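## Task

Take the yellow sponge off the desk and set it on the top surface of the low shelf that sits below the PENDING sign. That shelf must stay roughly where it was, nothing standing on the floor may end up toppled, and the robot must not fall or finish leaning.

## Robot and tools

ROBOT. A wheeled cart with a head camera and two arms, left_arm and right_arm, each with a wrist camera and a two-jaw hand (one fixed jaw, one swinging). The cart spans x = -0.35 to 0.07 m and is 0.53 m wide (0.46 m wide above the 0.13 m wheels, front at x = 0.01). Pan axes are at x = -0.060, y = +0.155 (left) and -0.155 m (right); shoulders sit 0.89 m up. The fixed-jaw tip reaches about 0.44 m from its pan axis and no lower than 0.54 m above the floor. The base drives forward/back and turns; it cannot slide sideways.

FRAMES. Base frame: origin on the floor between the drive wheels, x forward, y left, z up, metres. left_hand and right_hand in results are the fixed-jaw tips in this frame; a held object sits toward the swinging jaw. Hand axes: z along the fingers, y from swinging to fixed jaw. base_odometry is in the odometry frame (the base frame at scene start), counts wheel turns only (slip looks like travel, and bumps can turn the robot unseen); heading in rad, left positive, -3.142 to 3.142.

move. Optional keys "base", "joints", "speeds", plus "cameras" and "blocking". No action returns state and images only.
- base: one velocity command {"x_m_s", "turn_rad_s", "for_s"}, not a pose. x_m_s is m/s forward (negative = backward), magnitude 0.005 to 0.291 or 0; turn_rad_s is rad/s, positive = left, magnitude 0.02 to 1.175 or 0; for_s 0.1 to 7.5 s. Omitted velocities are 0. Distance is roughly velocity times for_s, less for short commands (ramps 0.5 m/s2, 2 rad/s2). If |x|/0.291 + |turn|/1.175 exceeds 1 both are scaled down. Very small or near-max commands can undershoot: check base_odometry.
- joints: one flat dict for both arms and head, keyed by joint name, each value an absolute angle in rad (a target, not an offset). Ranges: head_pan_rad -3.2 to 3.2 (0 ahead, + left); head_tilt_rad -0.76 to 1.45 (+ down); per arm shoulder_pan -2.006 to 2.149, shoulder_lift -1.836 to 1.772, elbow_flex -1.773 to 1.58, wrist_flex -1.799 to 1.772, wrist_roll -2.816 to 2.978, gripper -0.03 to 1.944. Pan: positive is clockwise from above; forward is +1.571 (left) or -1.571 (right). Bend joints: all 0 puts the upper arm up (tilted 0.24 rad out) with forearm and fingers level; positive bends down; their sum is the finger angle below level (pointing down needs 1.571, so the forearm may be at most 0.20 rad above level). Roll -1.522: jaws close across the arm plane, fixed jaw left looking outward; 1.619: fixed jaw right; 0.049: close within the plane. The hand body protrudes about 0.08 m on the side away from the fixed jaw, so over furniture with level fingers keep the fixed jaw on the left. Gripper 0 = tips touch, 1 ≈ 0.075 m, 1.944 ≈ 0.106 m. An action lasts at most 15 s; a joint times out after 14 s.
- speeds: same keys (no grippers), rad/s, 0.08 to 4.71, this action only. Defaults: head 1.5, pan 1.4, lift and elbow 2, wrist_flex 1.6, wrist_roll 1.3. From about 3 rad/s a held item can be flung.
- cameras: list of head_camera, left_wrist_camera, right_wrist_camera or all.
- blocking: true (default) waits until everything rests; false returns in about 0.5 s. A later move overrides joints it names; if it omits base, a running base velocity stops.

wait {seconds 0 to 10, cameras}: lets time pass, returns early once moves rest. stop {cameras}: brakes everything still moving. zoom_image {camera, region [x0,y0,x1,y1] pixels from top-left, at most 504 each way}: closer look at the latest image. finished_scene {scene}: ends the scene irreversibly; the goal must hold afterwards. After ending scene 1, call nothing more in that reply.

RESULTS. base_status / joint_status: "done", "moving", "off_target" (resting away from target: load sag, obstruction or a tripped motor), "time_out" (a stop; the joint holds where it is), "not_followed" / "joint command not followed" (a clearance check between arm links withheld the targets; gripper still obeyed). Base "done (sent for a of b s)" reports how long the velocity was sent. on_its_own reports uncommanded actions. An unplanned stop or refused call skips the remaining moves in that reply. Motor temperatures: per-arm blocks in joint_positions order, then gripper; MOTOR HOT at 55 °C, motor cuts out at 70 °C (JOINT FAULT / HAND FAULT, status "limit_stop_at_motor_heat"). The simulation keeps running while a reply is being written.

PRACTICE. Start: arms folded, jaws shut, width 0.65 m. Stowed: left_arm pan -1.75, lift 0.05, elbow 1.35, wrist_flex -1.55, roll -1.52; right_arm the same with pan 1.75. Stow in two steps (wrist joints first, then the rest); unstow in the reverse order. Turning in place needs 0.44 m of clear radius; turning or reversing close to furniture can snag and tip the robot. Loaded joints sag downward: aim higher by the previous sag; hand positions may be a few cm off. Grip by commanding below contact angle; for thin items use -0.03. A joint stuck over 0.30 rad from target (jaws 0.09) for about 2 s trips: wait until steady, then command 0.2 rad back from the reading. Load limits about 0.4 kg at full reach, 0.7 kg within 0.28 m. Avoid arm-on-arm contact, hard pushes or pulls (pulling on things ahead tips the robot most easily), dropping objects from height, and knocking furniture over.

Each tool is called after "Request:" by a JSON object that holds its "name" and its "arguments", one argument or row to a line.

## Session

Request:
{"name": "move", "arguments": {
  "joints": {"head_pan_rad":0,"head_tilt_rad":0.2},
  "cameras": ["head_camera","left_wrist_camera","right_wrist_camera"]
}}

Request:
{"name": "move", "arguments": {
  "joints": {"head_pan_rad":-0.9,"head_tilt_rad":0.2},
  "cameras": ["head_camera"]
}}

Request:
{"name": "move", "arguments": {
  "joints": {"head_pan_rad":-1.8,"head_tilt_rad":0.0},
  "cameras": ["head_camera"]
}}

Request:
{"name": "move", "arguments": {
  "joints": {"head_pan_rad":0.9,"head_tilt_rad":0.2},
  "cameras": ["head_camera"]
}}

Request:
{"name": "move", "arguments": {
  "joints": {"head_pan_rad":1.8,"head_tilt_rad":0.2},
  "cameras": ["head_camera"]
}}

Scene clock: 0.90 s.
Motor temperatures (°C): left_arm=[29 30 29 30 30 27] | right_arm=[29 27 27 27 29 34]
move: done
base_odometry: x=+0.000 y=+0.000 heading=+0.000
base_status: not commanded
joint_positions: head_pan_rad=+0.000 head_tilt_rad=+0.192 left_arm_shoulder_pan_rad=+0.002 left_arm_shoulder_lift_rad=-1.688 left_arm_elbow_flex_rad=+1.459 left_arm_wrist_flex_rad=+0.984 left_arm_wrist_roll_rad=-0.001 left_arm_gripper_rad=+0.000 right_arm_shoulder_pan_rad=+0.004 right_arm_shoulder_lift_rad=-1.732 right_arm_elbow_flex_rad=+1.485 right_arm_wrist_flex_rad=+1.015 right_arm_wrist_roll_rad=+0.000 right_arm_gripper_rad=+0.000
joint_status: all done
left_hand: x=-0.0597 y=+0.3120 z=+0.8286 quat_wxyz=(+0.397, -0.918, +0.023, +0.009)
right_hand: x=-0.0607 y=-0.3093 z=+0.8243 quat_wxyz=(+0.009, +0.024, +0.920, -0.391)
Images, in order (width x height): head_camera 644x476, left_wrist_camera 644x476, right_wrist_camera 644x476.

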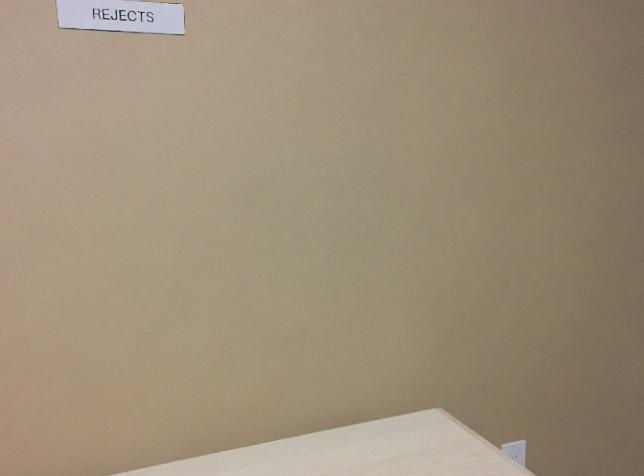

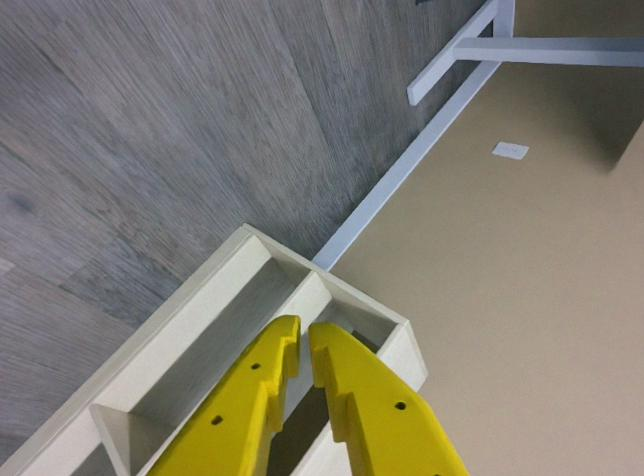

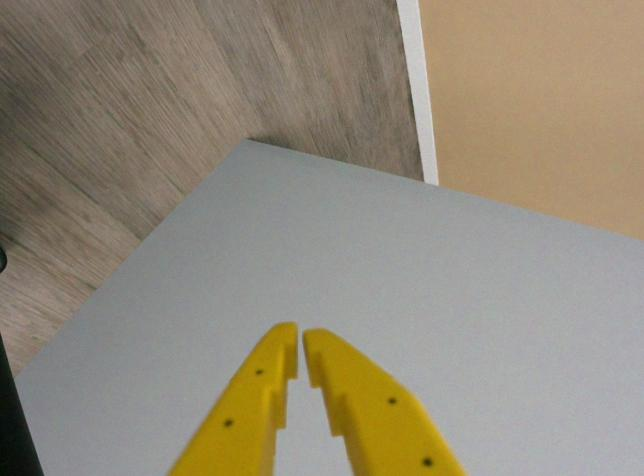

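Scene clock: 2.30 s.
move: done
base_odometry: x=+0.000 y=+0.000 heading=+0.000
base_status: not commanded
joint_positions: head_pan_rad=-0.891 head_tilt_rad=+0.192 left_arm_shoulder_pan_rad=+0.002 left_arm_shoulder_lift_rad=-1.688 left_arm_elbow_flex_rad=+1.459 left_arm_wrist_flex_rad=+0.984 left_arm_wrist_roll_rad=-0.001 left_arm_gripper_rad=+0.000 right_arm_shoulder_pan_rad=+0.004 right_arm_shoulder_lift_rad=-1.732 right_arm_elbow_flex_rad=+1.485 right_arm_wrist_flex_rad=+1.015 right_arm_wrist_roll_rad=+0.000 right_arm_gripper_rad=+0.000
joint_status: all done
left_hand: x=-0.0597 y=+0.3120 z=+0.8286 quat_wxyz=(+0.397, -0.918, +0.023, +0.009)
right_hand: x=-0.0607 y=-0.3093 z=+0.8243 quat_wxyz=(+0.009, +0.024, +0.920, -0.391)
Images, in order (width x height): head_camera 644x476.

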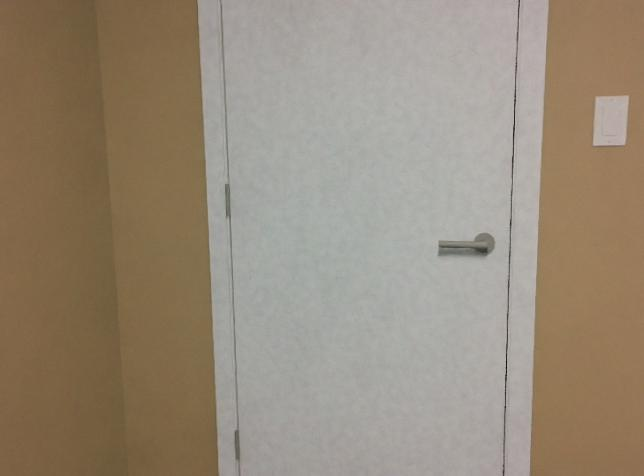

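Scene clock: 3.70 s.
move: done
base_odometry: x=+0.000 y=+0.000 heading=+0.000
base_status: not commanded
joint_positions: head_pan_rad=-1.790 head_tilt_rad=+0.010 left_arm_shoulder_pan_rad=+0.002 left_arm_shoulder_lift_rad=-1.688 left_arm_elbow_flex_rad=+1.459 left_arm_wrist_flex_rad=+0.984 left_arm_wrist_roll_rad=-0.001 left_arm_gripper_rad=+0.000 right_arm_shoulder_pan_rad=+0.004 right_arm_shoulder_lift_rad=-1.732 right_arm_elbow_flex_rad=+1.485 right_arm_wrist_flex_rad=+1.015 right_arm_wrist_roll_rad=+0.000 right_arm_gripper_rad=+0.000
joint_status: all done
left_hand: x=-0.0597 y=+0.3120 z=+0.8286 quat_wxyz=(+0.397, -0.918, +0.023, +0.009)
right_hand: x=-0.0607 y=-0.3093 z=+0.8243 quat_wxyz=(+0.009, +0.024, +0.920, -0.391)
Images, in order (width x height): head_camera 644x476.

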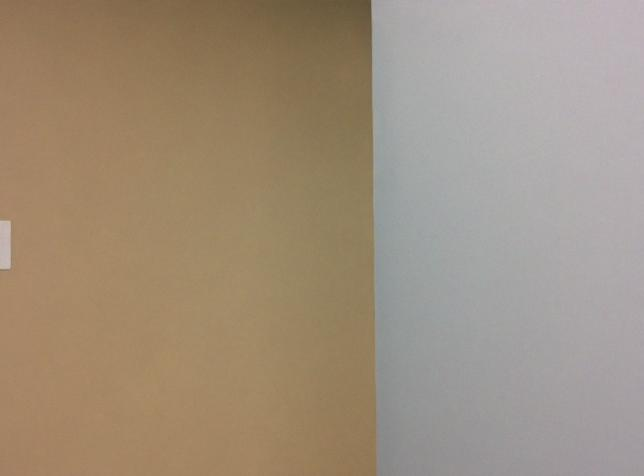

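Scene clock: 6.30 s.
move: done
base_odometry: x=+0.000 y=+0.000 heading=+0.000
base_status: not commanded
joint_positions: head_pan_rad=+0.890 head_tilt_rad=+0.192 left_arm_shoulder_pan_rad=+0.002 left_arm_shoulder_lift_rad=-1.688 left_arm_elbow_flex_rad=+1.459 left_arm_wrist_flex_rad=+0.984 left_arm_wrist_roll_rad=-0.001 left_arm_gripper_rad=+0.000 right_arm_shoulder_pan_rad=+0.004 right_arm_shoulder_lift_rad=-1.732 right_arm_elbow_flex_rad=+1.485 right_arm_wrist_flex_rad=+1.015 right_arm_wrist_roll_rad=+0.000 right_arm_gripper_rad=+0.000
joint_status: all done
left_hand: x=-0.0597 y=+0.3120 z=+0.8286 quat_wxyz=(+0.397, -0.918, +0.023, +0.009)
right_hand: x=-0.0607 y=-0.3093 z=+0.8243 quat_wxyz=(+0.009, +0.024, +0.920, -0.391)
Images, in order (width x height): head_camera 644x476.

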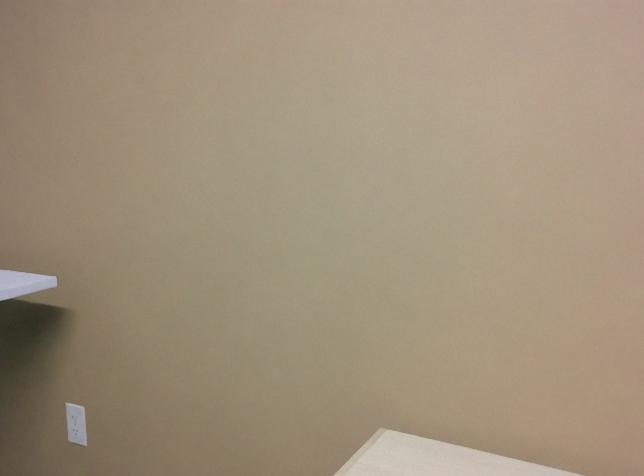

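Scene clock: 7.70 s.
move: done
base_odometry: x=+0.000 y=+0.000 heading=+0.000
base_status: not commanded
joint_positions: head_pan_rad=+1.789 head_tilt_rad=+0.192 left_arm_shoulder_pan_rad=+0.002 left_arm_shoulder_lift_rad=-1.688 left_arm_elbow_flex_rad=+1.459 left_arm_wrist_flex_rad=+0.984 left_arm_wrist_roll_rad=-0.001 left_arm_gripper_rad=+0.000 right_arm_shoulder_pan_rad=+0.004 right_arm_shoulder_lift_rad=-1.732 right_arm_elbow_flex_rad=+1.485 right_arm_wrist_flex_rad=+1.015 right_arm_wrist_roll_rad=+0.000 right_arm_gripper_rad=+0.000
joint_status: all done
left_hand: x=-0.0597 y=+0.3120 z=+0.8286 quat_wxyz=(+0.397, -0.918, +0.023, +0.009)
right_hand: x=-0.0607 y=-0.3093 z=+0.8243 quat_wxyz=(+0.009, +0.024, +0.920, -0.391)
Images, in order (width x height): head_camera 644x476.

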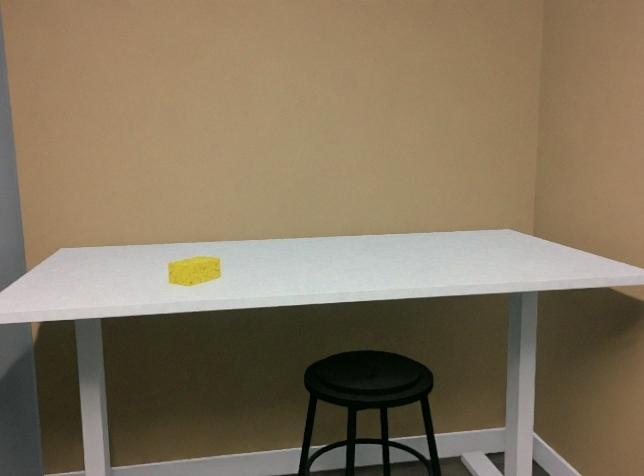

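Request:
{"name": "move", "arguments": {
  "base": {"turn_rad_s":0.7,"for_s":2.91},
  "joints": {"head_pan_rad":0,"head_tilt_rad":0.6}
}}

Request:
{"name": "move", "arguments": {
  "base": {"x_m_s":0.27,"for_s":3.3},
  "joints": {"left_arm_shoulder_lift_rad":-0.4,"left_arm_elbow_flex_rad":0.2,"left_arm_wrist_flex_rad":1.5},
  "cameras": ["head_camera"]
}}

Scene clock: 35.17 s.
move: done
base_odometry: x=-0.001 y=+0.000 heading=+2.029
base_status: done (sent for 2.9 of 2.9 s)
joint_positions: head_pan_rad=+0.009 head_tilt_rad=+0.593 left_arm_shoulder_pan_rad=-0.004 left_arm_shoulder_lift_rad=-1.688 left_arm_elbow_flex_rad=+1.459 left_arm_wrist_flex_rad=+0.984 left_arm_wrist_roll_rad=-0.001 left_arm_gripper_rad=+0.000 right_arm_shoulder_pan_rad=-0.005 right_arm_shoulder_lift_rad=-1.732 right_arm_elbow_flex_rad=+1.485 right_arm_wrist_flex_rad=+1.015 right_arm_wrist_roll_rad=+0.000 right_arm_gripper_rad=+0.000
joint_status: all done
left_hand: x=-0.0607 y=+0.3120 z=+0.8286 quat_wxyz=(+0.397, -0.918, +0.021, +0.011)
right_hand: x=-0.0592 y=-0.3093 z=+0.8243 quat_wxyz=(+0.010, +0.020, +0.920, -0.390)
pictures: none

Scene clock: 39.67 s.
move: done
base_odometry: x=-0.395 y=+0.799 heading=+2.031
base_status: done (sent for 3.3 of 3.3 s)
joint_positions: head_pan_rad=+0.009 head_tilt_rad=+0.593 left_arm_shoulder_pan_rad=-0.001 left_arm_shoulder_lift_rad=-0.400 left_arm_elbow_flex_rad=+0.234 left_arm_wrist_flex_rad=+1.495 left_arm_wrist_roll_rad=-0.001 left_arm_gripper_rad=+0.000 right_arm_shoulder_pan_rad=+0.003 right_arm_shoulder_lift_rad=-1.732 right_arm_elbow_flex_rad=+1.485 right_arm_wrist_flex_rad=+1.015 right_arm_wrist_roll_rad=+0.000 right_arm_gripper_rad=+0.000
joint_status: all done
left_hand: x=-0.0602 y=+0.3304 z=+0.8783 quat_wxyz=(+0.121, -0.992, +0.024, +0.003)
right_hand: x=-0.0604 y=-0.3093 z=+0.8243 quat_wxyz=(+0.009, +0.024, +0.920, -0.391)
Images, in order (width x height): head_camera 644x476.

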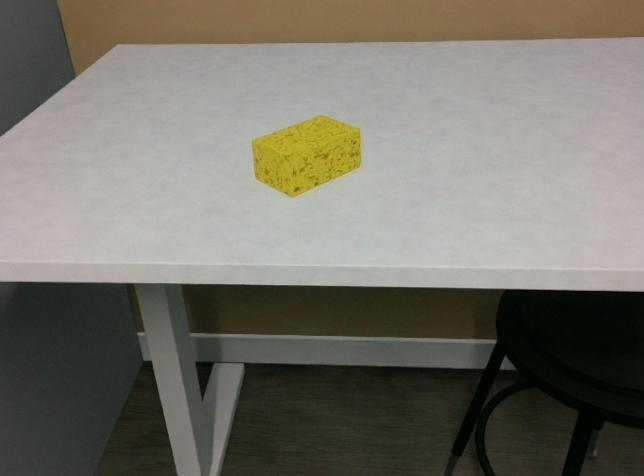

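Request:
{"name": "move", "arguments": {
  "base": {"turn_rad_s":0.5,"for_s":0.44}
}}

Request:
{"name": "move", "arguments": {
  "base": {"x_m_s":0.25,"for_s":1.8}
}}

Request:
{"name": "move", "arguments": {
  "base": {"turn_rad_s":-0.5,"for_s":0.94},
  "joints": {"left_arm_shoulder_pan_rad":1.95,"left_arm_shoulder_lift_rad":0.1,"left_arm_elbow_flex_rad":-0.7,"left_arm_wrist_flex_rad":1.2,"left_arm_wrist_roll_rad":-1.522,"left_arm_gripper_rad":1.94,"head_pan_rad":-0.3,"head_tilt_rad":0.9},
  "cameras": ["head_camera","left_wrist_camera"]
}}

Scene clock: 90.47 s.
move: done
base_odometry: x=-0.395 y=+0.799 heading=+2.247
base_status: done (sent for 0.43 of 0.43 s)
joint_positions: head_pan_rad=+0.009 head_tilt_rad=+0.593 left_arm_shoulder_pan_rad=-0.001 left_arm_shoulder_lift_rad=-0.400 left_arm_elbow_flex_rad=+0.234 left_arm_wrist_flex_rad=+1.495 left_arm_wrist_roll_rad=-0.001 left_arm_gripper_rad=+0.000 right_arm_shoulder_pan_rad=-0.002 right_arm_shoulder_lift_rad=-1.732 right_arm_elbow_flex_rad=+1.485 right_arm_wrist_flex_rad=+1.015 right_arm_wrist_roll_rad=+0.000 right_arm_gripper_rad=+0.000
joint_status: not commanded
left_hand: x=-0.0602 y=+0.3304 z=+0.8783 quat_wxyz=(+0.121, -0.992, +0.024, +0.003)
right_hand: x=-0.0597 y=-0.3093 z=+0.8243 quat_wxyz=(+0.010, +0.021, +0.920, -0.390)
pictures: none

Scene clock: 93.30 s.
move: done
base_odometry: x=-0.676 y=+1.149 heading=+2.242
base_status: done (sent for 1.8 of 1.8 s)
joint_positions: head_pan_rad=+0.009 head_tilt_rad=+0.593 left_arm_shoulder_pan_rad=-0.001 left_arm_shoulder_lift_rad=-0.400 left_arm_elbow_flex_rad=+0.234 left_arm_wrist_flex_rad=+1.495 left_arm_wrist_roll_rad=-0.001 left_arm_gripper_rad=+0.000 right_arm_shoulder_pan_rad=+0.052 right_arm_shoulder_lift_rad=-1.742 right_arm_elbow_flex_rad=+1.485 right_arm_wrist_flex_rad=+1.022 right_arm_wrist_roll_rad=+0.000 right_arm_gripper_rad=+0.000
joint_status: not commanded
left_hand: x=-0.0602 y=+0.3304 z=+0.8783 quat_wxyz=(+0.121, -0.992, +0.024, +0.003)
right_hand: x=-0.0680 y=-0.3090 z=+0.8248 quat_wxyz=(-0.001, +0.046, +0.919, -0.392)
pictures: none

Scene clock: 95.43 s.
move: done
base_odometry: x=-0.676 y=+1.148 heading=+1.788
base_status: done (sent for 0.93 of 0.93 s)
joint_positions: head_pan_rad=-0.292 head_tilt_rad=+0.894 left_arm_shoulder_pan_rad=+1.941 left_arm_shoulder_lift_rad=+0.105 left_arm_elbow_flex_rad=-0.667 left_arm_wrist_flex_rad=+1.212 left_arm_wrist_roll_rad=-1.526 left_arm_gripper_rad=+1.925 right_arm_shoulder_pan_rad=+0.006 right_arm_shoulder_lift_rad=-1.732 right_arm_elbow_flex_rad=+1.485 right_arm_wrist_flex_rad=+1.022 right_arm_wrist_roll_rad=+0.000 right_arm_gripper_rad=+0.000
joint_status: all done
left_hand: x=+0.2309 y=+0.0505 z=+0.9819 quat_wxyz=(+0.437, +0.166, +0.880, -0.081)
right_hand: x=-0.0609 y=-0.3086 z=+0.8237 quat_wxyz=(+0.008, +0.025, +0.921, -0.388)
Images, in order (width x height): head_camera 644x476, left_wrist_camera 644x476.

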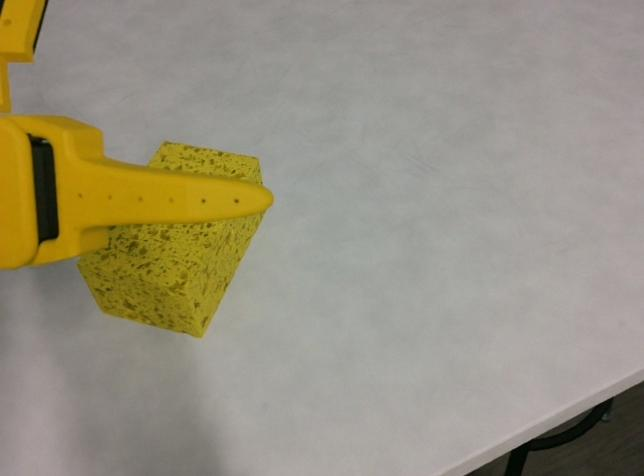

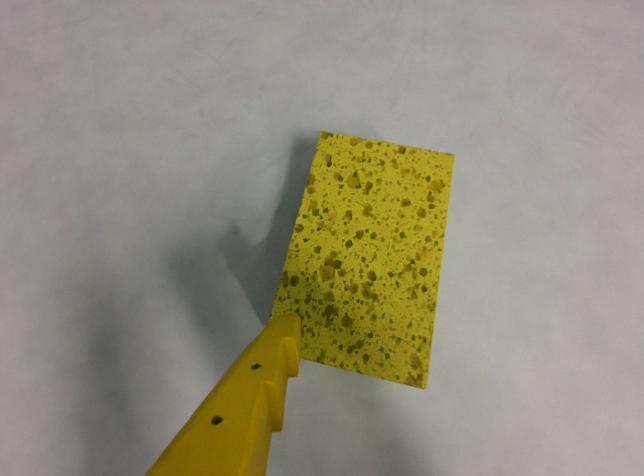

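Request:
{"name": "move", "arguments": {
  "joints": {"left_arm_shoulder_pan_rad":1.9,"left_arm_wrist_roll_rad":-1.65}
}}

Request:
{"name": "move", "arguments": {
  "base": {"x_m_s":0.05,"for_s":0.4},
  "joints": {"left_arm_shoulder_lift_rad":0.5,"left_arm_elbow_flex_rad":-0.8,"left_arm_wrist_flex_rad":1.3},
  "speeds": {"left_arm_shoulder_lift_rad":0.4,"left_arm_elbow_flex_rad":0.4,"left_arm_wrist_flex_rad":0.4},
  "cameras": ["head_camera","left_wrist_camera"]
}}

Scene clock: 117.43 s.
move: done
base_odometry: x=-0.676 y=+1.148 heading=+1.788
base_status: not commanded
joint_positions: head_pan_rad=-0.292 head_tilt_rad=+0.894 left_arm_shoulder_pan_rad=+1.902 left_arm_shoulder_lift_rad=+0.105 left_arm_elbow_flex_rad=-0.667 left_arm_wrist_flex_rad=+1.212 left_arm_wrist_roll_rad=-1.645 left_arm_gripper_rad=+1.925 right_arm_shoulder_pan_rad=+0.006 right_arm_shoulder_lift_rad=-1.732 right_arm_elbow_flex_rad=+1.485 right_arm_wrist_flex_rad=+1.022 right_arm_wrist_roll_rad=+0.000 right_arm_gripper_rad=+0.000
joint_status: all done
left_hand: x=+0.2353 y=+0.0615 z=+0.9827 quat_wxyz=(+0.442, +0.202, +0.873, -0.046)
right_hand: x=-0.0609 y=-0.3086 z=+0.8237 quat_wxyz=(+0.008, +0.025, +0.921, -0.388)
pictures: none

Scene clock: 118.90 s.
move: done
base_odometry: x=-0.680 y=+1.167 heading=+1.788
base_status: done (sent for 0.4 of 0.4 s)
joint_positions: head_pan_rad=-0.292 head_tilt_rad=+0.894 left_arm_shoulder_pan_rad=+1.904 left_arm_shoulder_lift_rad=+0.510 left_arm_elbow_flex_rad=-0.766 left_arm_wrist_flex_rad=+1.298 left_arm_wrist_roll_rad=-1.645 left_arm_gripper_rad=+1.925 right_arm_shoulder_pan_rad=+0.003 right_arm_shoulder_lift_rad=-1.732 right_arm_elbow_flex_rad=+1.485 right_arm_wrist_flex_rad=+1.022 right_arm_wrist_roll_rad=+0.000 right_arm_gripper_rad=+0.000
joint_status: all done
left_hand: x=+0.2455 y=+0.0575 z=+0.8797 quat_wxyz=(+0.260, +0.218, +0.940, -0.027)
right_hand: x=-0.0604 y=-0.3086 z=+0.8237 quat_wxyz=(+0.009, +0.024, +0.921, -0.388)
Images, in order (width x height): head_camera 644x476, left_wrist_camera 644x476.

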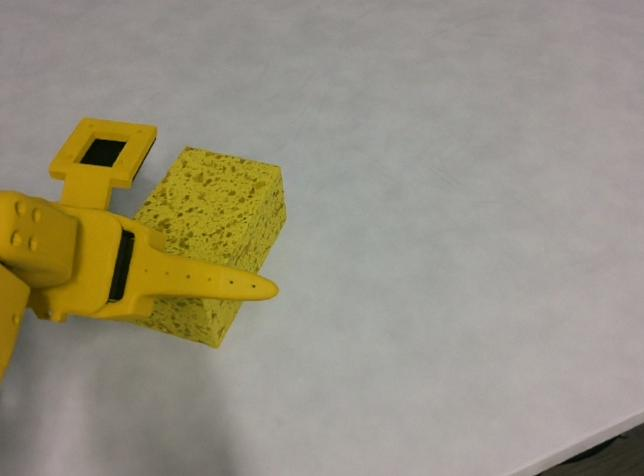

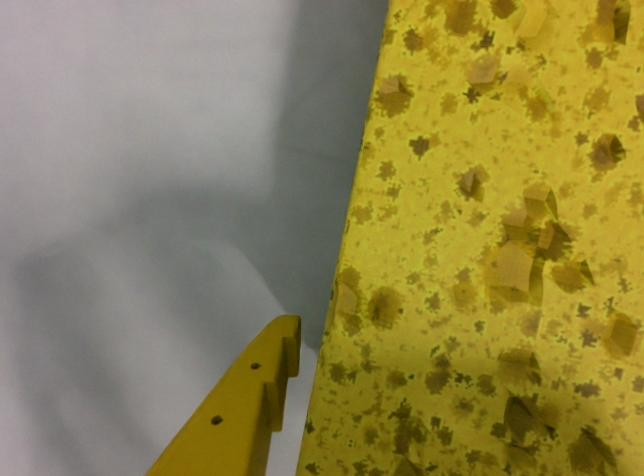

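Request:
{"name": "move", "arguments": {
  "joints": {"left_arm_shoulder_pan_rad":1.93,"left_arm_wrist_roll_rad":-1.72,"left_arm_shoulder_lift_rad":0.86,"left_arm_elbow_flex_rad":-1.13,"left_arm_wrist_flex_rad":0.9},
  "speeds": {"left_arm_shoulder_lift_rad":0.38,"left_arm_elbow_flex_rad":0.35,"left_arm_wrist_flex_rad":0.4},
  "cameras": ["head_camera","left_wrist_camera"]
}}

Scene clock: 127.90 s.
move: done
base_odometry: x=-0.680 y=+1.167 heading=+1.788
base_status: not commanded
joint_positions: head_pan_rad=-0.292 head_tilt_rad=+0.894 left_arm_shoulder_pan_rad=+1.924 left_arm_shoulder_lift_rad=+0.861 left_arm_elbow_flex_rad=-1.109 left_arm_wrist_flex_rad=+0.912 left_arm_wrist_roll_rad=-1.716 left_arm_gripper_rad=+1.925 right_arm_shoulder_pan_rad=+0.003 right_arm_shoulder_lift_rad=-1.732 right_arm_elbow_flex_rad=+1.485 right_arm_wrist_flex_rad=+1.022 right_arm_wrist_roll_rad=+0.000 right_arm_gripper_rad=+0.000
joint_status: all done
left_hand: x=+0.3093 y=+0.0271 z=+0.8863 quat_wxyz=(+0.437, +0.243, +0.866, -0.035)
right_hand: x=-0.0604 y=-0.3086 z=+0.8237 quat_wxyz=(+0.009, +0.024, +0.921, -0.388)
Images, in order (width x height): head_camera 644x476, left_wrist_camera 644x476.

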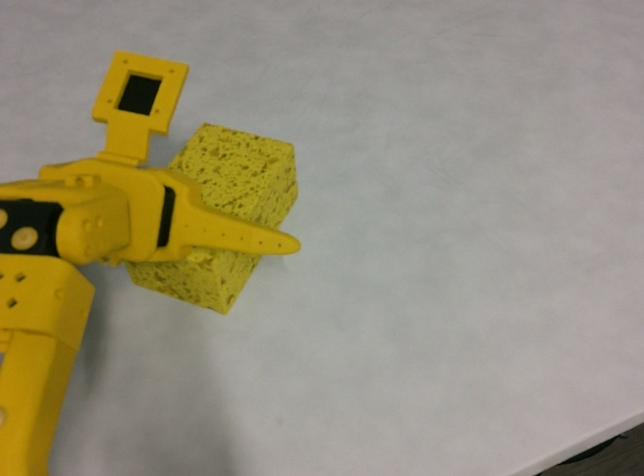

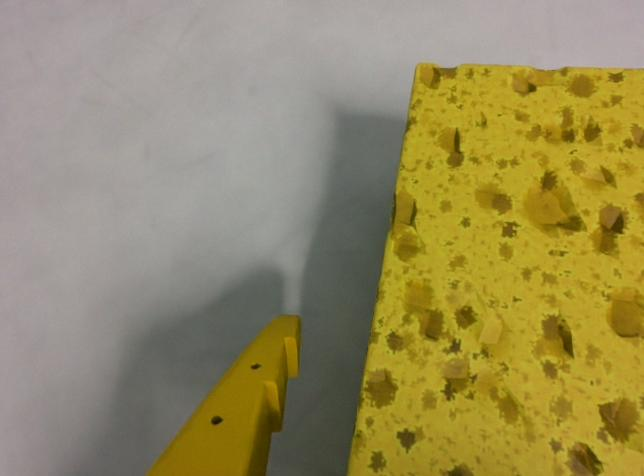

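Request:
{"name": "move", "arguments": {
  "joints": {"left_arm_shoulder_pan_rad":1.98,"left_arm_wrist_roll_rad":-1.72,"left_arm_shoulder_lift_rad":0.93,"left_arm_elbow_flex_rad":-1.19,"left_arm_wrist_flex_rad":0.92},
  "speeds": {"left_arm_shoulder_lift_rad":0.3,"left_arm_elbow_flex_rad":0.3,"left_arm_wrist_flex_rad":0.3,"left_arm_shoulder_pan_rad":0.2}
}}

Request:
{"name": "move", "arguments": {
  "joints": {"left_arm_gripper_rad":1.25},
  "cameras": ["left_wrist_camera"]
}}

Scene clock: 134.47 s.
move: off_target
base_odometry: x=-0.680 y=+1.167 heading=+1.788
base_status: not commanded
joint_positions: head_pan_rad=-0.292 head_tilt_rad=+0.894 left_arm_shoulder_pan_rad=+1.956 left_arm_shoulder_lift_rad=+0.924 left_arm_elbow_flex_rad=-1.182 left_arm_wrist_flex_rad=+0.915 left_arm_wrist_roll_rad=-1.716 left_arm_gripper_rad=+1.925 right_arm_shoulder_pan_rad=+0.003 right_arm_shoulder_lift_rad=-1.732 right_arm_elbow_flex_rad=+1.485 right_arm_wrist_flex_rad=+1.022 right_arm_wrist_roll_rad=+0.000 right_arm_gripper_rad=+0.000
joint_status: left_arm_shoulder_pan_rad off_target (ended at +1.957, target +1.980); the others done
left_hand: x=+0.3081 y=+0.0140 z=+0.8820 quat_wxyz=(+0.439, +0.256, +0.860, -0.042)
right_hand: x=-0.0604 y=-0.3086 z=+0.8237 quat_wxyz=(+0.009, +0.024, +0.921, -0.388)
pictures: none

Scene clock: 135.53 s.
move: done
base_odometry: x=-0.680 y=+1.167 heading=+1.788
base_status: not commanded
joint_positions: head_pan_rad=-0.292 head_tilt_rad=+0.894 left_arm_shoulder_pan_rad=+1.973 left_arm_shoulder_lift_rad=+0.915 left_arm_elbow_flex_rad=-1.191 left_arm_wrist_flex_rad=+0.910 left_arm_wrist_roll_rad=-1.716 left_arm_gripper_rad=+1.267 right_arm_shoulder_pan_rad=+0.003 right_arm_shoulder_lift_rad=-1.732 right_arm_elbow_flex_rad=+1.485 right_arm_wrist_flex_rad=+1.022 right_arm_wrist_roll_rad=+0.000 right_arm_gripper_rad=+0.000
joint_status: all done
left_hand: x=+0.3067 y=+0.0074 z=+0.8883 quat_wxyz=(+0.449, +0.262, +0.853, -0.047)
right_hand: x=-0.0604 y=-0.3086 z=+0.8237 quat_wxyz=(+0.009, +0.024, +0.921, -0.388)
Images, in order (width x height): left_wrist_camera 644x476.

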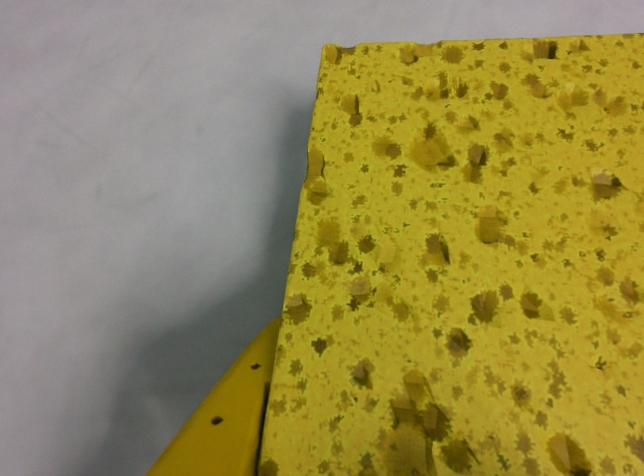

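Perfect; close.

Request:
{"name": "move", "arguments": {
  "joints": {"left_arm_gripper_rad":0.65}
}}

Request:
{"name": "move", "arguments": {
  "joints": {"left_arm_gripper_rad":0.72,"left_arm_shoulder_lift_rad":0.5,"left_arm_elbow_flex_rad":-1.1},
  "speeds": {"left_arm_shoulder_lift_rad":0.35,"left_arm_elbow_flex_rad":0.35},
  "cameras": ["head_camera","left_wrist_camera"]
}}

Scene clock: 140.73 s.
move: off_target
base_odometry: x=-0.681 y=+1.167 heading=+1.788
base_status: not commanded
joint_positions: head_pan_rad=-0.292 head_tilt_rad=+0.894 left_arm_shoulder_pan_rad=+1.985 left_arm_shoulder_lift_rad=+0.904 left_arm_elbow_flex_rad=-1.207 left_arm_wrist_flex_rad=+0.910 left_arm_wrist_roll_rad=-1.716 left_arm_gripper_rad=+0.871 right_arm_shoulder_pan_rad=+0.004 right_arm_shoulder_lift_rad=-1.732 right_arm_elbow_flex_rad=+1.485 right_arm_wrist_flex_rad=+1.022 right_arm_wrist_roll_rad=+0.000 right_arm_gripper_rad=+0.000
joint_status: left_arm_gripper_rad off_target (ended at +0.871, target +0.650)
left_hand: x=+0.3055 y=+0.0026 z=+0.8962 quat_wxyz=(+0.460, +0.265, +0.846, -0.051)
right_hand: x=-0.0607 y=-0.3086 z=+0.8237 quat_wxyz=(+0.009, +0.024, +0.921, -0.388)
pictures: none

Scene clock: 142.47 s.
move: off_target
base_odometry: x=-0.681 y=+1.167 heading=+1.788
base_status: not commanded
joint_positions: head_pan_rad=-0.292 head_tilt_rad=+0.894 left_arm_shoulder_pan_rad=+1.985 left_arm_shoulder_lift_rad=+0.567 left_arm_elbow_flex_rad=-1.095 left_arm_wrist_flex_rad=+0.922 left_arm_wrist_roll_rad=-1.725 left_arm_gripper_rad=+0.870 right_arm_shoulder_pan_rad=+0.004 right_arm_shoulder_lift_rad=-1.732 right_arm_elbow_flex_rad=+1.485 right_arm_wrist_flex_rad=+1.022 right_arm_wrist_roll_rad=+0.000 right_arm_gripper_rad=+0.000
joint_status: left_arm_gripper_rad off_target (ended at +0.870, target +0.720); the others done
left_hand: x=+0.2882 y=+0.0102 z=+0.9860 quat_wxyz=(+0.552, +0.253, +0.793, -0.059)
right_hand: x=-0.0607 y=-0.3086 z=+0.8237 quat_wxyz=(+0.009, +0.024, +0.921, -0.388)
Images, in order (width x height): head_camera 644x476, left_wrist_camera 644x476.

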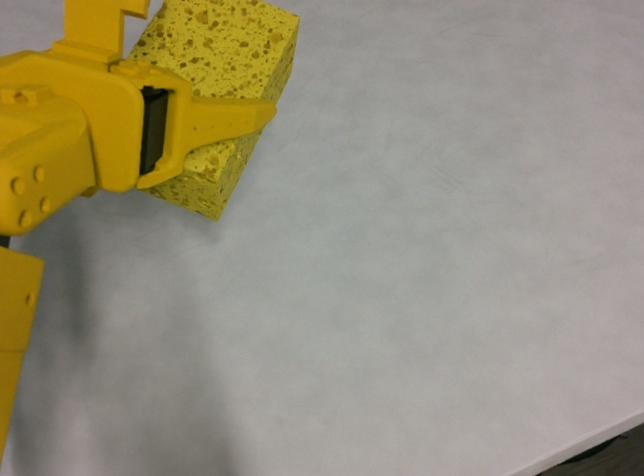

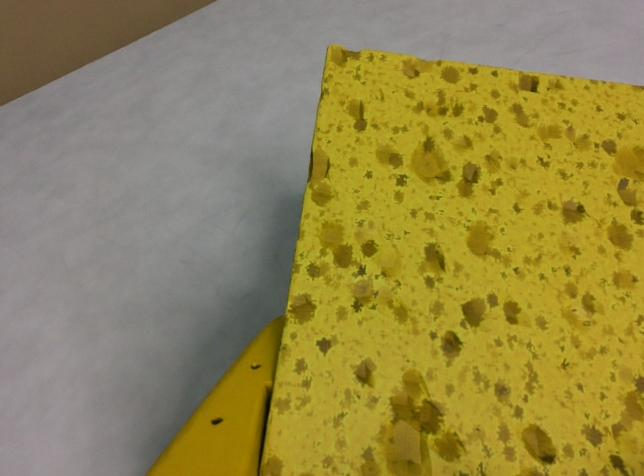

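Request:
{"name": "move", "arguments": {
  "joints": {"left_arm_shoulder_pan_rad":1.571,"left_arm_shoulder_lift_rad":-0.3,"left_arm_elbow_flex_rad":-0.3,"left_arm_wrist_flex_rad":1.0,"left_arm_wrist_roll_rad":-1.522},
  "speeds": {"left_arm_shoulder_lift_rad":0.8,"left_arm_elbow_flex_rad":0.8,"left_arm_wrist_flex_rad":0.6,"left_arm_shoulder_pan_rad":0.5}
}}

Request:
{"name": "move", "arguments": {
  "base": {"x_m_s":-0.25,"for_s":2}
}}

Request:
{"name": "move", "arguments": {
  "base": {"turn_rad_s":0.5,"for_s":0.72},
  "joints": {"head_pan_rad":2.2,"head_tilt_rad":0.35}
}}

Request:
{"name": "move", "arguments": {
  "base": {"x_m_s":-0.25,"for_s":3.4},
  "cameras": ["head_camera","left_wrist_camera"]
}}

Scene clock: 158.93 s.
move: done
base_odometry: x=-0.681 y=+1.167 heading=+1.788
base_status: not commanded
joint_positions: head_pan_rad=-0.292 head_tilt_rad=+0.894 left_arm_shoulder_pan_rad=+1.569 left_arm_shoulder_lift_rad=-0.256 left_arm_elbow_flex_rad=-0.296 left_arm_wrist_flex_rad=+0.999 left_arm_wrist_roll_rad=-1.529 left_arm_gripper_rad=+0.870 right_arm_shoulder_pan_rad=+0.004 right_arm_shoulder_lift_rad=-1.732 right_arm_elbow_flex_rad=+1.485 right_arm_wrist_flex_rad=+1.022 right_arm_wrist_roll_rad=+0.000 right_arm_gripper_rad=+0.000
joint_status: all done
left_hand: x=+0.2258 y=+0.1631 z=+1.0154 quat_wxyz=(+0.532, +0.002, +0.846, +0.002)
right_hand: x=-0.0607 y=-0.3086 z=+0.8237 quat_wxyz=(+0.009, +0.024, +0.921, -0.388)
pictures: none

Scene clock: 162.30 s.
move: done
base_odometry: x=-0.578 y=+0.680 heading=+1.778
base_status: done (sent for 2 of 2 s)
joint_positions: head_pan_rad=-0.292 head_tilt_rad=+0.894 left_arm_shoulder_pan_rad=+1.569 left_arm_shoulder_lift_rad=-0.259 left_arm_elbow_flex_rad=-0.296 left_arm_wrist_flex_rad=+0.999 left_arm_wrist_roll_rad=-1.529 left_arm_gripper_rad=+0.870 right_arm_shoulder_pan_rad=+0.001 right_arm_shoulder_lift_rad=-1.732 right_arm_elbow_flex_rad=+1.485 right_arm_wrist_flex_rad=+1.022 right_arm_wrist_roll_rad=+0.000 right_arm_gripper_rad=+0.000
joint_status: not commanded
left_hand: x=+0.2255 y=+0.1631 z=+1.0162 quat_wxyz=(+0.534, +0.002, +0.846, +0.002)
right_hand: x=-0.0602 y=-0.3086 z=+0.8237 quat_wxyz=(+0.009, +0.023, +0.921, -0.388)
pictures: none

Scene clock: 164.77 s.
move: done
base_odometry: x=-0.578 y=+0.680 heading=+2.147
base_status: done (sent for 0.73 of 0.73 s)
joint_positions: head_pan_rad=+2.189 head_tilt_rad=+0.362 left_arm_shoulder_pan_rad=+1.568 left_arm_shoulder_lift_rad=-0.259 left_arm_elbow_flex_rad=-0.296 left_arm_wrist_flex_rad=+0.999 left_arm_wrist_roll_rad=-1.529 left_arm_gripper_rad=+0.870 right_arm_shoulder_pan_rad=+0.003 right_arm_shoulder_lift_rad=-1.732 right_arm_elbow_flex_rad=+1.485 right_arm_wrist_flex_rad=+1.022 right_arm_wrist_roll_rad=+0.000 right_arm_gripper_rad=+0.000
joint_status: all done
left_hand: x=+0.2254 y=+0.1636 z=+1.0162 quat_wxyz=(+0.534, +0.001, +0.846, +0.003)
right_hand: x=-0.0604 y=-0.3086 z=+0.8237 quat_wxyz=(+0.009, +0.024, +0.921, -0.388)
pictures: none

Scene clock: 169.60 s.
move: done
base_odometry: x=-0.114 y=-0.032 heading=+2.148
base_status: done (sent for 3.4 of 3.4 s)
joint_positions: head_pan_rad=+2.189 head_tilt_rad=+0.362 left_arm_shoulder_pan_rad=+1.568 left_arm_shoulder_lift_rad=-0.259 left_arm_elbow_flex_rad=-0.296 left_arm_wrist_flex_rad=+0.999 left_arm_wrist_roll_rad=-1.529 left_arm_gripper_rad=+0.870 right_arm_shoulder_pan_rad=+0.006 right_arm_shoulder_lift_rad=-1.732 right_arm_elbow_flex_rad=+1.485 right_arm_wrist_flex_rad=+1.022 right_arm_wrist_roll_rad=+0.000 right_arm_gripper_rad=+0.000
joint_status: not commanded
left_hand: x=+0.2254 y=+0.1636 z=+1.0162 quat_wxyz=(+0.534, +0.001, +0.846, +0.003)
right_hand: x=-0.0609 y=-0.3086 z=+0.8237 quat_wxyz=(+0.008, +0.025, +0.921, -0.388)
Images, in order (width x height): head_camera 644x476, left_wrist_camera 644x476.

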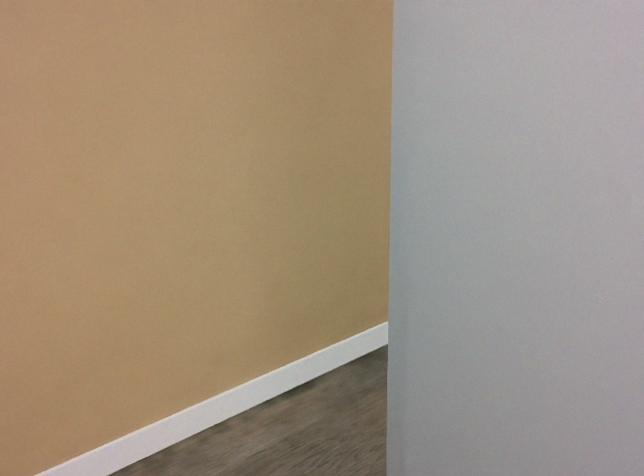

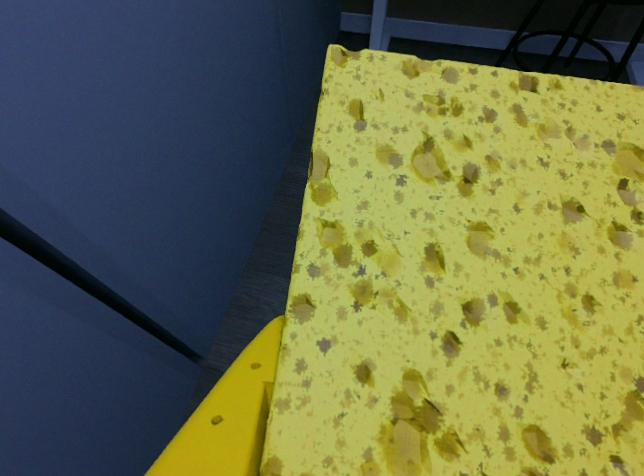

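Request:
{"name": "move", "arguments": {
  "base": {"x_m_s":-0.25,"for_s":3.75}
}}

Request:
{"name": "move", "arguments": {
  "base": {"turn_rad_s":0.7,"for_s":2.08},
  "joints": {"head_pan_rad":0,"head_tilt_rad":0.2},
  "cameras": ["head_camera"]
}}

Scene clock: 185.00 s.
move: done
base_odometry: x=+0.400 y=-0.822 heading=+2.148
base_status: done (sent for 3.77 of 3.77 s)
joint_positions: head_pan_rad=+2.189 head_tilt_rad=+0.362 left_arm_shoulder_pan_rad=+1.566 left_arm_shoulder_lift_rad=-0.260 left_arm_elbow_flex_rad=-0.296 left_arm_wrist_flex_rad=+0.999 left_arm_wrist_roll_rad=-1.529 left_arm_gripper_rad=+0.870 right_arm_shoulder_pan_rad=+0.003 right_arm_shoulder_lift_rad=-1.732 right_arm_elbow_flex_rad=+1.485 right_arm_wrist_flex_rad=+1.022 right_arm_wrist_roll_rad=+0.000 right_arm_gripper_rad=+0.000
joint_status: not commanded
left_hand: x=+0.2252 y=+0.1640 z=+1.0166 quat_wxyz=(+0.534, +0.001, +0.845, +0.003)
right_hand: x=-0.0604 y=-0.3086 z=+0.8237 quat_wxyz=(+0.009, +0.024, +0.921, -0.388)
pictures: none

Scene clock: 187.80 s.
move: done
base_odometry: x=+0.400 y=-0.822 heading=-2.691
base_status: done (sent for 2.07 of 2.07 s)
joint_positions: head_pan_rad=+0.009 head_tilt_rad=+0.212 left_arm_shoulder_pan_rad=+1.568 left_arm_shoulder_lift_rad=-0.260 left_arm_elbow_flex_rad=-0.296 left_arm_wrist_flex_rad=+0.999 left_arm_wrist_roll_rad=-1.529 left_arm_gripper_rad=+0.870 right_arm_shoulder_pan_rad=+0.001 right_arm_shoulder_lift_rad=-1.732 right_arm_elbow_flex_rad=+1.485 right_arm_wrist_flex_rad=+1.022 right_arm_wrist_roll_rad=+0.000 right_arm_gripper_rad=+0.000
joint_status: all done
left_hand: x=+0.2253 y=+0.1636 z=+1.0166 quat_wxyz=(+0.534, +0.001, +0.845, +0.003)
right_hand: x=-0.0602 y=-0.3086 z=+0.8237 quat_wxyz=(+0.009, +0.023, +0.921, -0.388)
Images, in order (width x height): head_camera 644x476.

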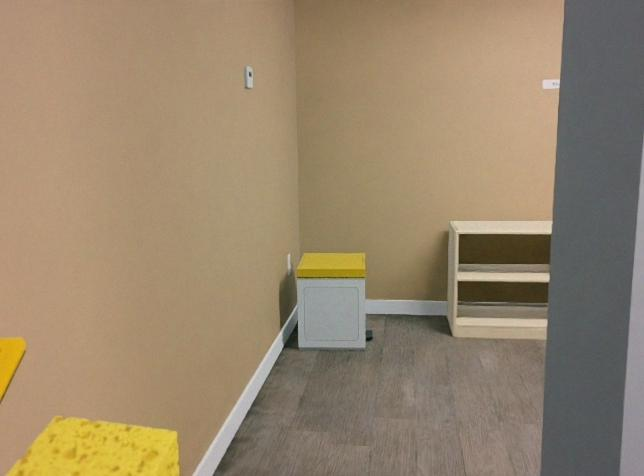

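Request:
{"name": "move", "arguments": {
  "base": {"turn_rad_s":-0.8,"for_s":2.14}
}}

Request:
{"name": "move", "arguments": {
  "base": {"x_m_s":-0.2,"for_s":1.05}
}}

Request:
{"name": "move", "arguments": {
  "base": {"turn_rad_s":0.8,"for_s":1.96},
  "joints": {"head_tilt_rad":0.4},
  "cameras": ["head_camera"]
}}

Scene clock: 206.00 s.
move: done
base_odometry: x=+0.400 y=-0.822 heading=+1.887
base_status: done (sent for 2.13 of 2.13 s)
joint_positions: head_pan_rad=+0.009 head_tilt_rad=+0.212 left_arm_shoulder_pan_rad=+1.576 left_arm_shoulder_lift_rad=-0.260 left_arm_elbow_flex_rad=-0.296 left_arm_wrist_flex_rad=+0.999 left_arm_wrist_roll_rad=-1.529 left_arm_gripper_rad=+0.870 right_arm_shoulder_pan_rad=+0.009 right_arm_shoulder_lift_rad=-1.732 right_arm_elbow_flex_rad=+1.485 right_arm_wrist_flex_rad=+1.022 right_arm_wrist_roll_rad=+0.000 right_arm_gripper_rad=+0.000
joint_status: not commanded
left_hand: x=+0.2253 y=+0.1614 z=+1.0166 quat_wxyz=(+0.534, +0.005, +0.845, +0.000)
right_hand: x=-0.0614 y=-0.3085 z=+0.8237 quat_wxyz=(+0.008, +0.026, +0.921, -0.388)
pictures: none

Scene clock: 208.20 s.
move: done
base_odometry: x=+0.465 y=-1.025 heading=+1.884
base_status: done (sent for 1.07 of 1.07 s)
joint_positions: head_pan_rad=+0.009 head_tilt_rad=+0.212 left_arm_shoulder_pan_rad=+1.576 left_arm_shoulder_lift_rad=-0.260 left_arm_elbow_flex_rad=-0.296 left_arm_wrist_flex_rad=+0.999 left_arm_wrist_roll_rad=-1.529 left_arm_gripper_rad=+0.870 right_arm_shoulder_pan_rad=+0.004 right_arm_shoulder_lift_rad=-1.732 right_arm_elbow_flex_rad=+1.485 right_arm_wrist_flex_rad=+1.022 right_arm_wrist_roll_rad=+0.000 right_arm_gripper_rad=+0.000
joint_status: not commanded
left_hand: x=+0.2253 y=+0.1614 z=+1.0166 quat_wxyz=(+0.534, +0.005, +0.845, +0.000)
right_hand: x=-0.0607 y=-0.3086 z=+0.8237 quat_wxyz=(+0.009, +0.024, +0.921, -0.388)
pictures: none

Scene clock: 210.97 s.
move: done
base_odometry: x=+0.465 y=-1.025 heading=-2.824
base_status: done (sent for 1.97 of 1.97 s)
joint_positions: head_pan_rad=+0.009 head_tilt_rad=+0.393 left_arm_shoulder_pan_rad=+1.566 left_arm_shoulder_lift_rad=-0.260 left_arm_elbow_flex_rad=-0.296 left_arm_wrist_flex_rad=+0.999 left_arm_wrist_roll_rad=-1.529 left_arm_gripper_rad=+0.870 right_arm_shoulder_pan_rad=+0.003 right_arm_shoulder_lift_rad=-1.732 right_arm_elbow_flex_rad=+1.485 right_arm_wrist_flex_rad=+1.022 right_arm_wrist_roll_rad=+0.000 right_arm_gripper_rad=+0.000
joint_status: all done
left_hand: x=+0.2252 y=+0.1640 z=+1.0166 quat_wxyz=(+0.534, +0.001, +0.845, +0.003)
right_hand: x=-0.0604 y=-0.3086 z=+0.8237 quat_wxyz=(+0.009, +0.024, +0.921, -0.388)
Images, in order (width x height): head_camera 644x476.

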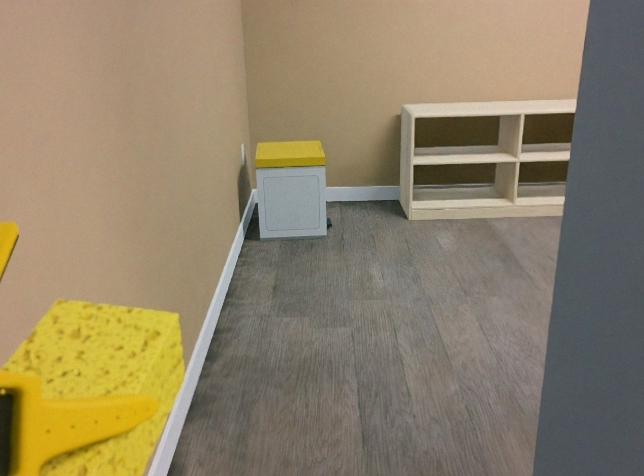

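Request:
{"name": "move", "arguments": {
  "base": {"x_m_s":0.26,"for_s":6.2},
  "joints": {"head_pan_rad":-1.3,"head_tilt_rad":0.1},
  "cameras": ["head_camera"]
}}

Request:
{"name": "move", "arguments": {
  "joints": {"head_pan_rad":-0.3,"head_tilt_rad":0.1},
  "cameras": ["head_camera"]
}}

Scene clock: 228.60 s.
move: done
base_odometry: x=-1.067 y=-1.529 heading=-2.821
base_status: done (sent for 6.2 of 6.2 s)
joint_positions: head_pan_rad=-1.290 head_tilt_rad=+0.111 left_arm_shoulder_pan_rad=+1.566 left_arm_shoulder_lift_rad=-0.260 left_arm_elbow_flex_rad=-0.296 left_arm_wrist_flex_rad=+0.999 left_arm_wrist_roll_rad=-1.529 left_arm_gripper_rad=+0.870 right_arm_shoulder_pan_rad=+0.007 right_arm_shoulder_lift_rad=-1.732 right_arm_elbow_flex_rad=+1.485 right_arm_wrist_flex_rad=+1.022 right_arm_wrist_roll_rad=+0.000 right_arm_gripper_rad=+0.000
joint_status: all done
left_hand: x=+0.2252 y=+0.1640 z=+1.0166 quat_wxyz=(+0.534, +0.001, +0.845, +0.003)
right_hand: x=-0.0611 y=-0.3085 z=+0.8237 quat_wxyz=(+0.008, +0.026, +0.921, -0.388)
Images, in order (width x height): head_camera 644x476.

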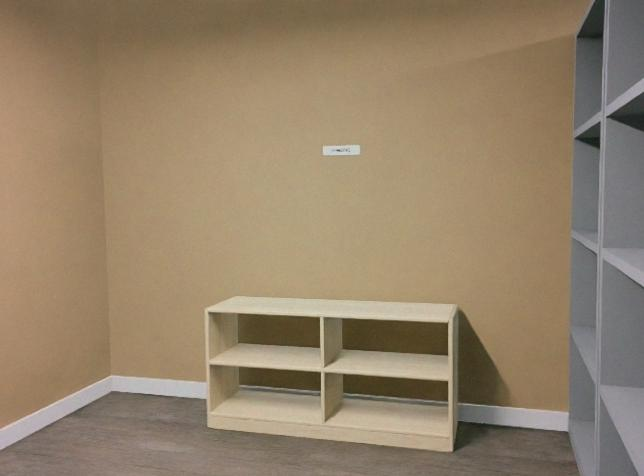

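Scene clock: 230.07 s.
move: done
base_odometry: x=-1.067 y=-1.529 heading=-2.821
base_status: not commanded
joint_positions: head_pan_rad=-0.311 head_tilt_rad=+0.111 left_arm_shoulder_pan_rad=+1.566 left_arm_shoulder_lift_rad=-0.260 left_arm_elbow_flex_rad=-0.296 left_arm_wrist_flex_rad=+0.999 left_arm_wrist_roll_rad=-1.529 left_arm_gripper_rad=+0.870 right_arm_shoulder_pan_rad=+0.007 right_arm_shoulder_lift_rad=-1.732 right_arm_elbow_flex_rad=+1.485 right_arm_wrist_flex_rad=+1.022 right_arm_wrist_roll_rad=+0.000 right_arm_gripper_rad=+0.000
joint_status: all done
left_hand: x=+0.2252 y=+0.1640 z=+1.0166 quat_wxyz=(+0.534, +0.001, +0.845, +0.003)
right_hand: x=-0.0611 y=-0.3085 z=+0.8237 quat_wxyz=(+0.008, +0.026, +0.921, -0.388)
Images, in order (width x height): head_camera 644x476.

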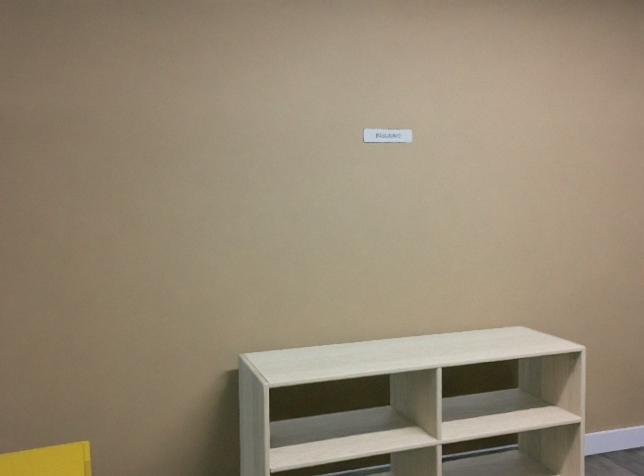

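Request:
{"name": "zoom_image", "arguments": {
  "camera": "head_camera",
  "region": [340, 110, 440, 160]
}}

Scaled by 5.040.

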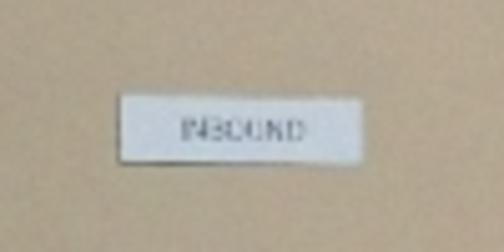

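Request:
{"name": "move", "arguments": {
  "base": {"turn_rad_s":-0.7,"for_s":1.77}
}}

Request:
{"name": "move", "arguments": {
  "base": {"x_m_s":0.27,"for_s":6.96}
}}

Request:
{"name": "move", "arguments": {
  "base": {"turn_rad_s":-0.5,"for_s":0.54},
  "joints": {"head_pan_rad":0,"head_tilt_rad":0.5},
  "cameras": ["head_camera"]
}}

Request:
{"name": "move", "arguments": {
  "joints": {"head_tilt_rad":-0.15},
  "cameras": ["head_camera"]
}}

Scene clock: 253.07 s.
move: done
base_odometry: x=-1.066 y=-1.529 heading=+2.224
base_status: done (sent for 1.77 of 1.77 s)
joint_positions: head_pan_rad=-0.311 head_tilt_rad=+0.111 left_arm_shoulder_pan_rad=+1.574 left_arm_shoulder_lift_rad=-0.260 left_arm_elbow_flex_rad=-0.296 left_arm_wrist_flex_rad=+0.999 left_arm_wrist_roll_rad=-1.529 left_arm_gripper_rad=+0.870 right_arm_shoulder_pan_rad=+0.007 right_arm_shoulder_lift_rad=-1.732 right_arm_elbow_flex_rad=+1.485 right_arm_wrist_flex_rad=+1.022 right_arm_wrist_roll_rad=+0.000 right_arm_gripper_rad=+0.000
joint_status: not commanded
left_hand: x=+0.2253 y=+0.1618 z=+1.0166 quat_wxyz=(+0.534, +0.004, +0.845, +0.001)
right_hand: x=-0.0611 y=-0.3085 z=+0.8237 quat_wxyz=(+0.008, +0.026, +0.921, -0.388)
pictures: none

Scene clock: 261.23 s.
move: done
base_odometry: x=-2.207 y=-0.033 heading=+2.222
base_status: done (sent for 6.97 of 6.97 s)
joint_positions: head_pan_rad=-0.311 head_tilt_rad=+0.110 left_arm_shoulder_pan_rad=+1.574 left_arm_shoulder_lift_rad=-0.260 left_arm_elbow_flex_rad=-0.296 left_arm_wrist_flex_rad=+0.999 left_arm_wrist_roll_rad=-1.529 left_arm_gripper_rad=+0.870 right_arm_shoulder_pan_rad=+0.009 right_arm_shoulder_lift_rad=-1.732 right_arm_elbow_flex_rad=+1.485 right_arm_wrist_flex_rad=+1.022 right_arm_wrist_roll_rad=+0.000 right_arm_gripper_rad=+0.000
joint_status: not commanded
left_hand: x=+0.2253 y=+0.1618 z=+1.0166 quat_wxyz=(+0.534, +0.004, +0.845, +0.001)
right_hand: x=-0.0614 y=-0.3085 z=+0.8237 quat_wxyz=(+0.008, +0.026, +0.921, -0.388)
pictures: none

Scene clock: 262.40 s.
move: done
base_odometry: x=-2.207 y=-0.034 heading=+1.956
base_status: done (sent for 0.53 of 0.53 s)
joint_positions: head_pan_rad=-0.011 head_tilt_rad=+0.493 left_arm_shoulder_pan_rad=+1.576 left_arm_shoulder_lift_rad=-0.260 left_arm_elbow_flex_rad=-0.296 left_arm_wrist_flex_rad=+0.999 left_arm_wrist_roll_rad=-1.529 left_arm_gripper_rad=+0.870 right_arm_shoulder_pan_rad=+0.006 right_arm_shoulder_lift_rad=-1.732 right_arm_elbow_flex_rad=+1.485 right_arm_wrist_flex_rad=+1.022 right_arm_wrist_roll_rad=+0.000 right_arm_gripper_rad=+0.000
joint_status: all done
left_hand: x=+0.2253 y=+0.1614 z=+1.0166 quat_wxyz=(+0.534, +0.005, +0.845, +0.000)
right_hand: x=-0.0609 y=-0.3086 z=+0.8237 quat_wxyz=(+0.008, +0.025, +0.921, -0.388)
Images, in order (width x height): head_camera 644x476.

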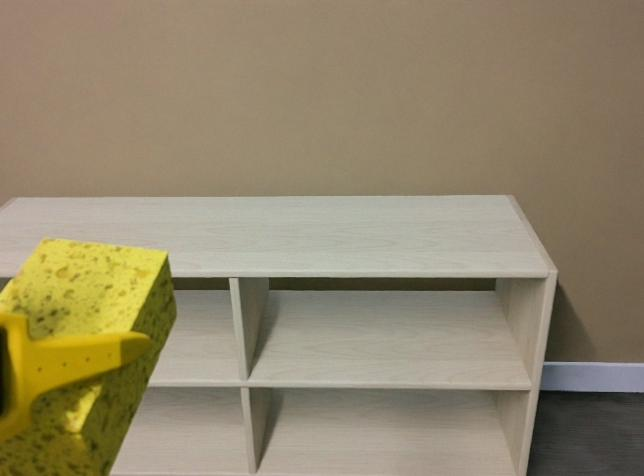

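Scene clock: 263.63 s.
move: done
base_odometry: x=-2.207 y=-0.034 heading=+1.956
base_status: not commanded
joint_positions: head_pan_rad=-0.011 head_tilt_rad=-0.141 left_arm_shoulder_pan_rad=+1.576 left_arm_shoulder_lift_rad=-0.260 left_arm_elbow_flex_rad=-0.296 left_arm_wrist_flex_rad=+0.999 left_arm_wrist_roll_rad=-1.529 left_arm_gripper_rad=+0.870 right_arm_shoulder_pan_rad=+0.006 right_arm_shoulder_lift_rad=-1.732 right_arm_elbow_flex_rad=+1.485 right_arm_wrist_flex_rad=+1.022 right_arm_wrist_roll_rad=+0.000 right_arm_gripper_rad=+0.000
joint_status: all done
left_hand: x=+0.2253 y=+0.1614 z=+1.0166 quat_wxyz=(+0.534, +0.005, +0.845, +0.000)
right_hand: x=-0.0609 y=-0.3086 z=+0.8237 quat_wxyz=(+0.008, +0.025, +0.921, -0.388)
Images, in order (width x height): head_camera 644x476.

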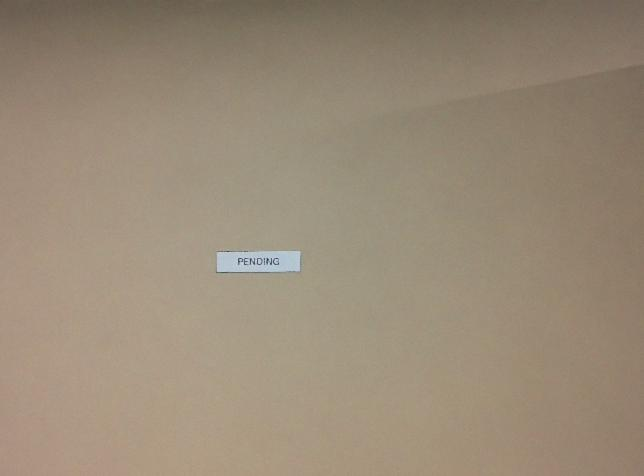

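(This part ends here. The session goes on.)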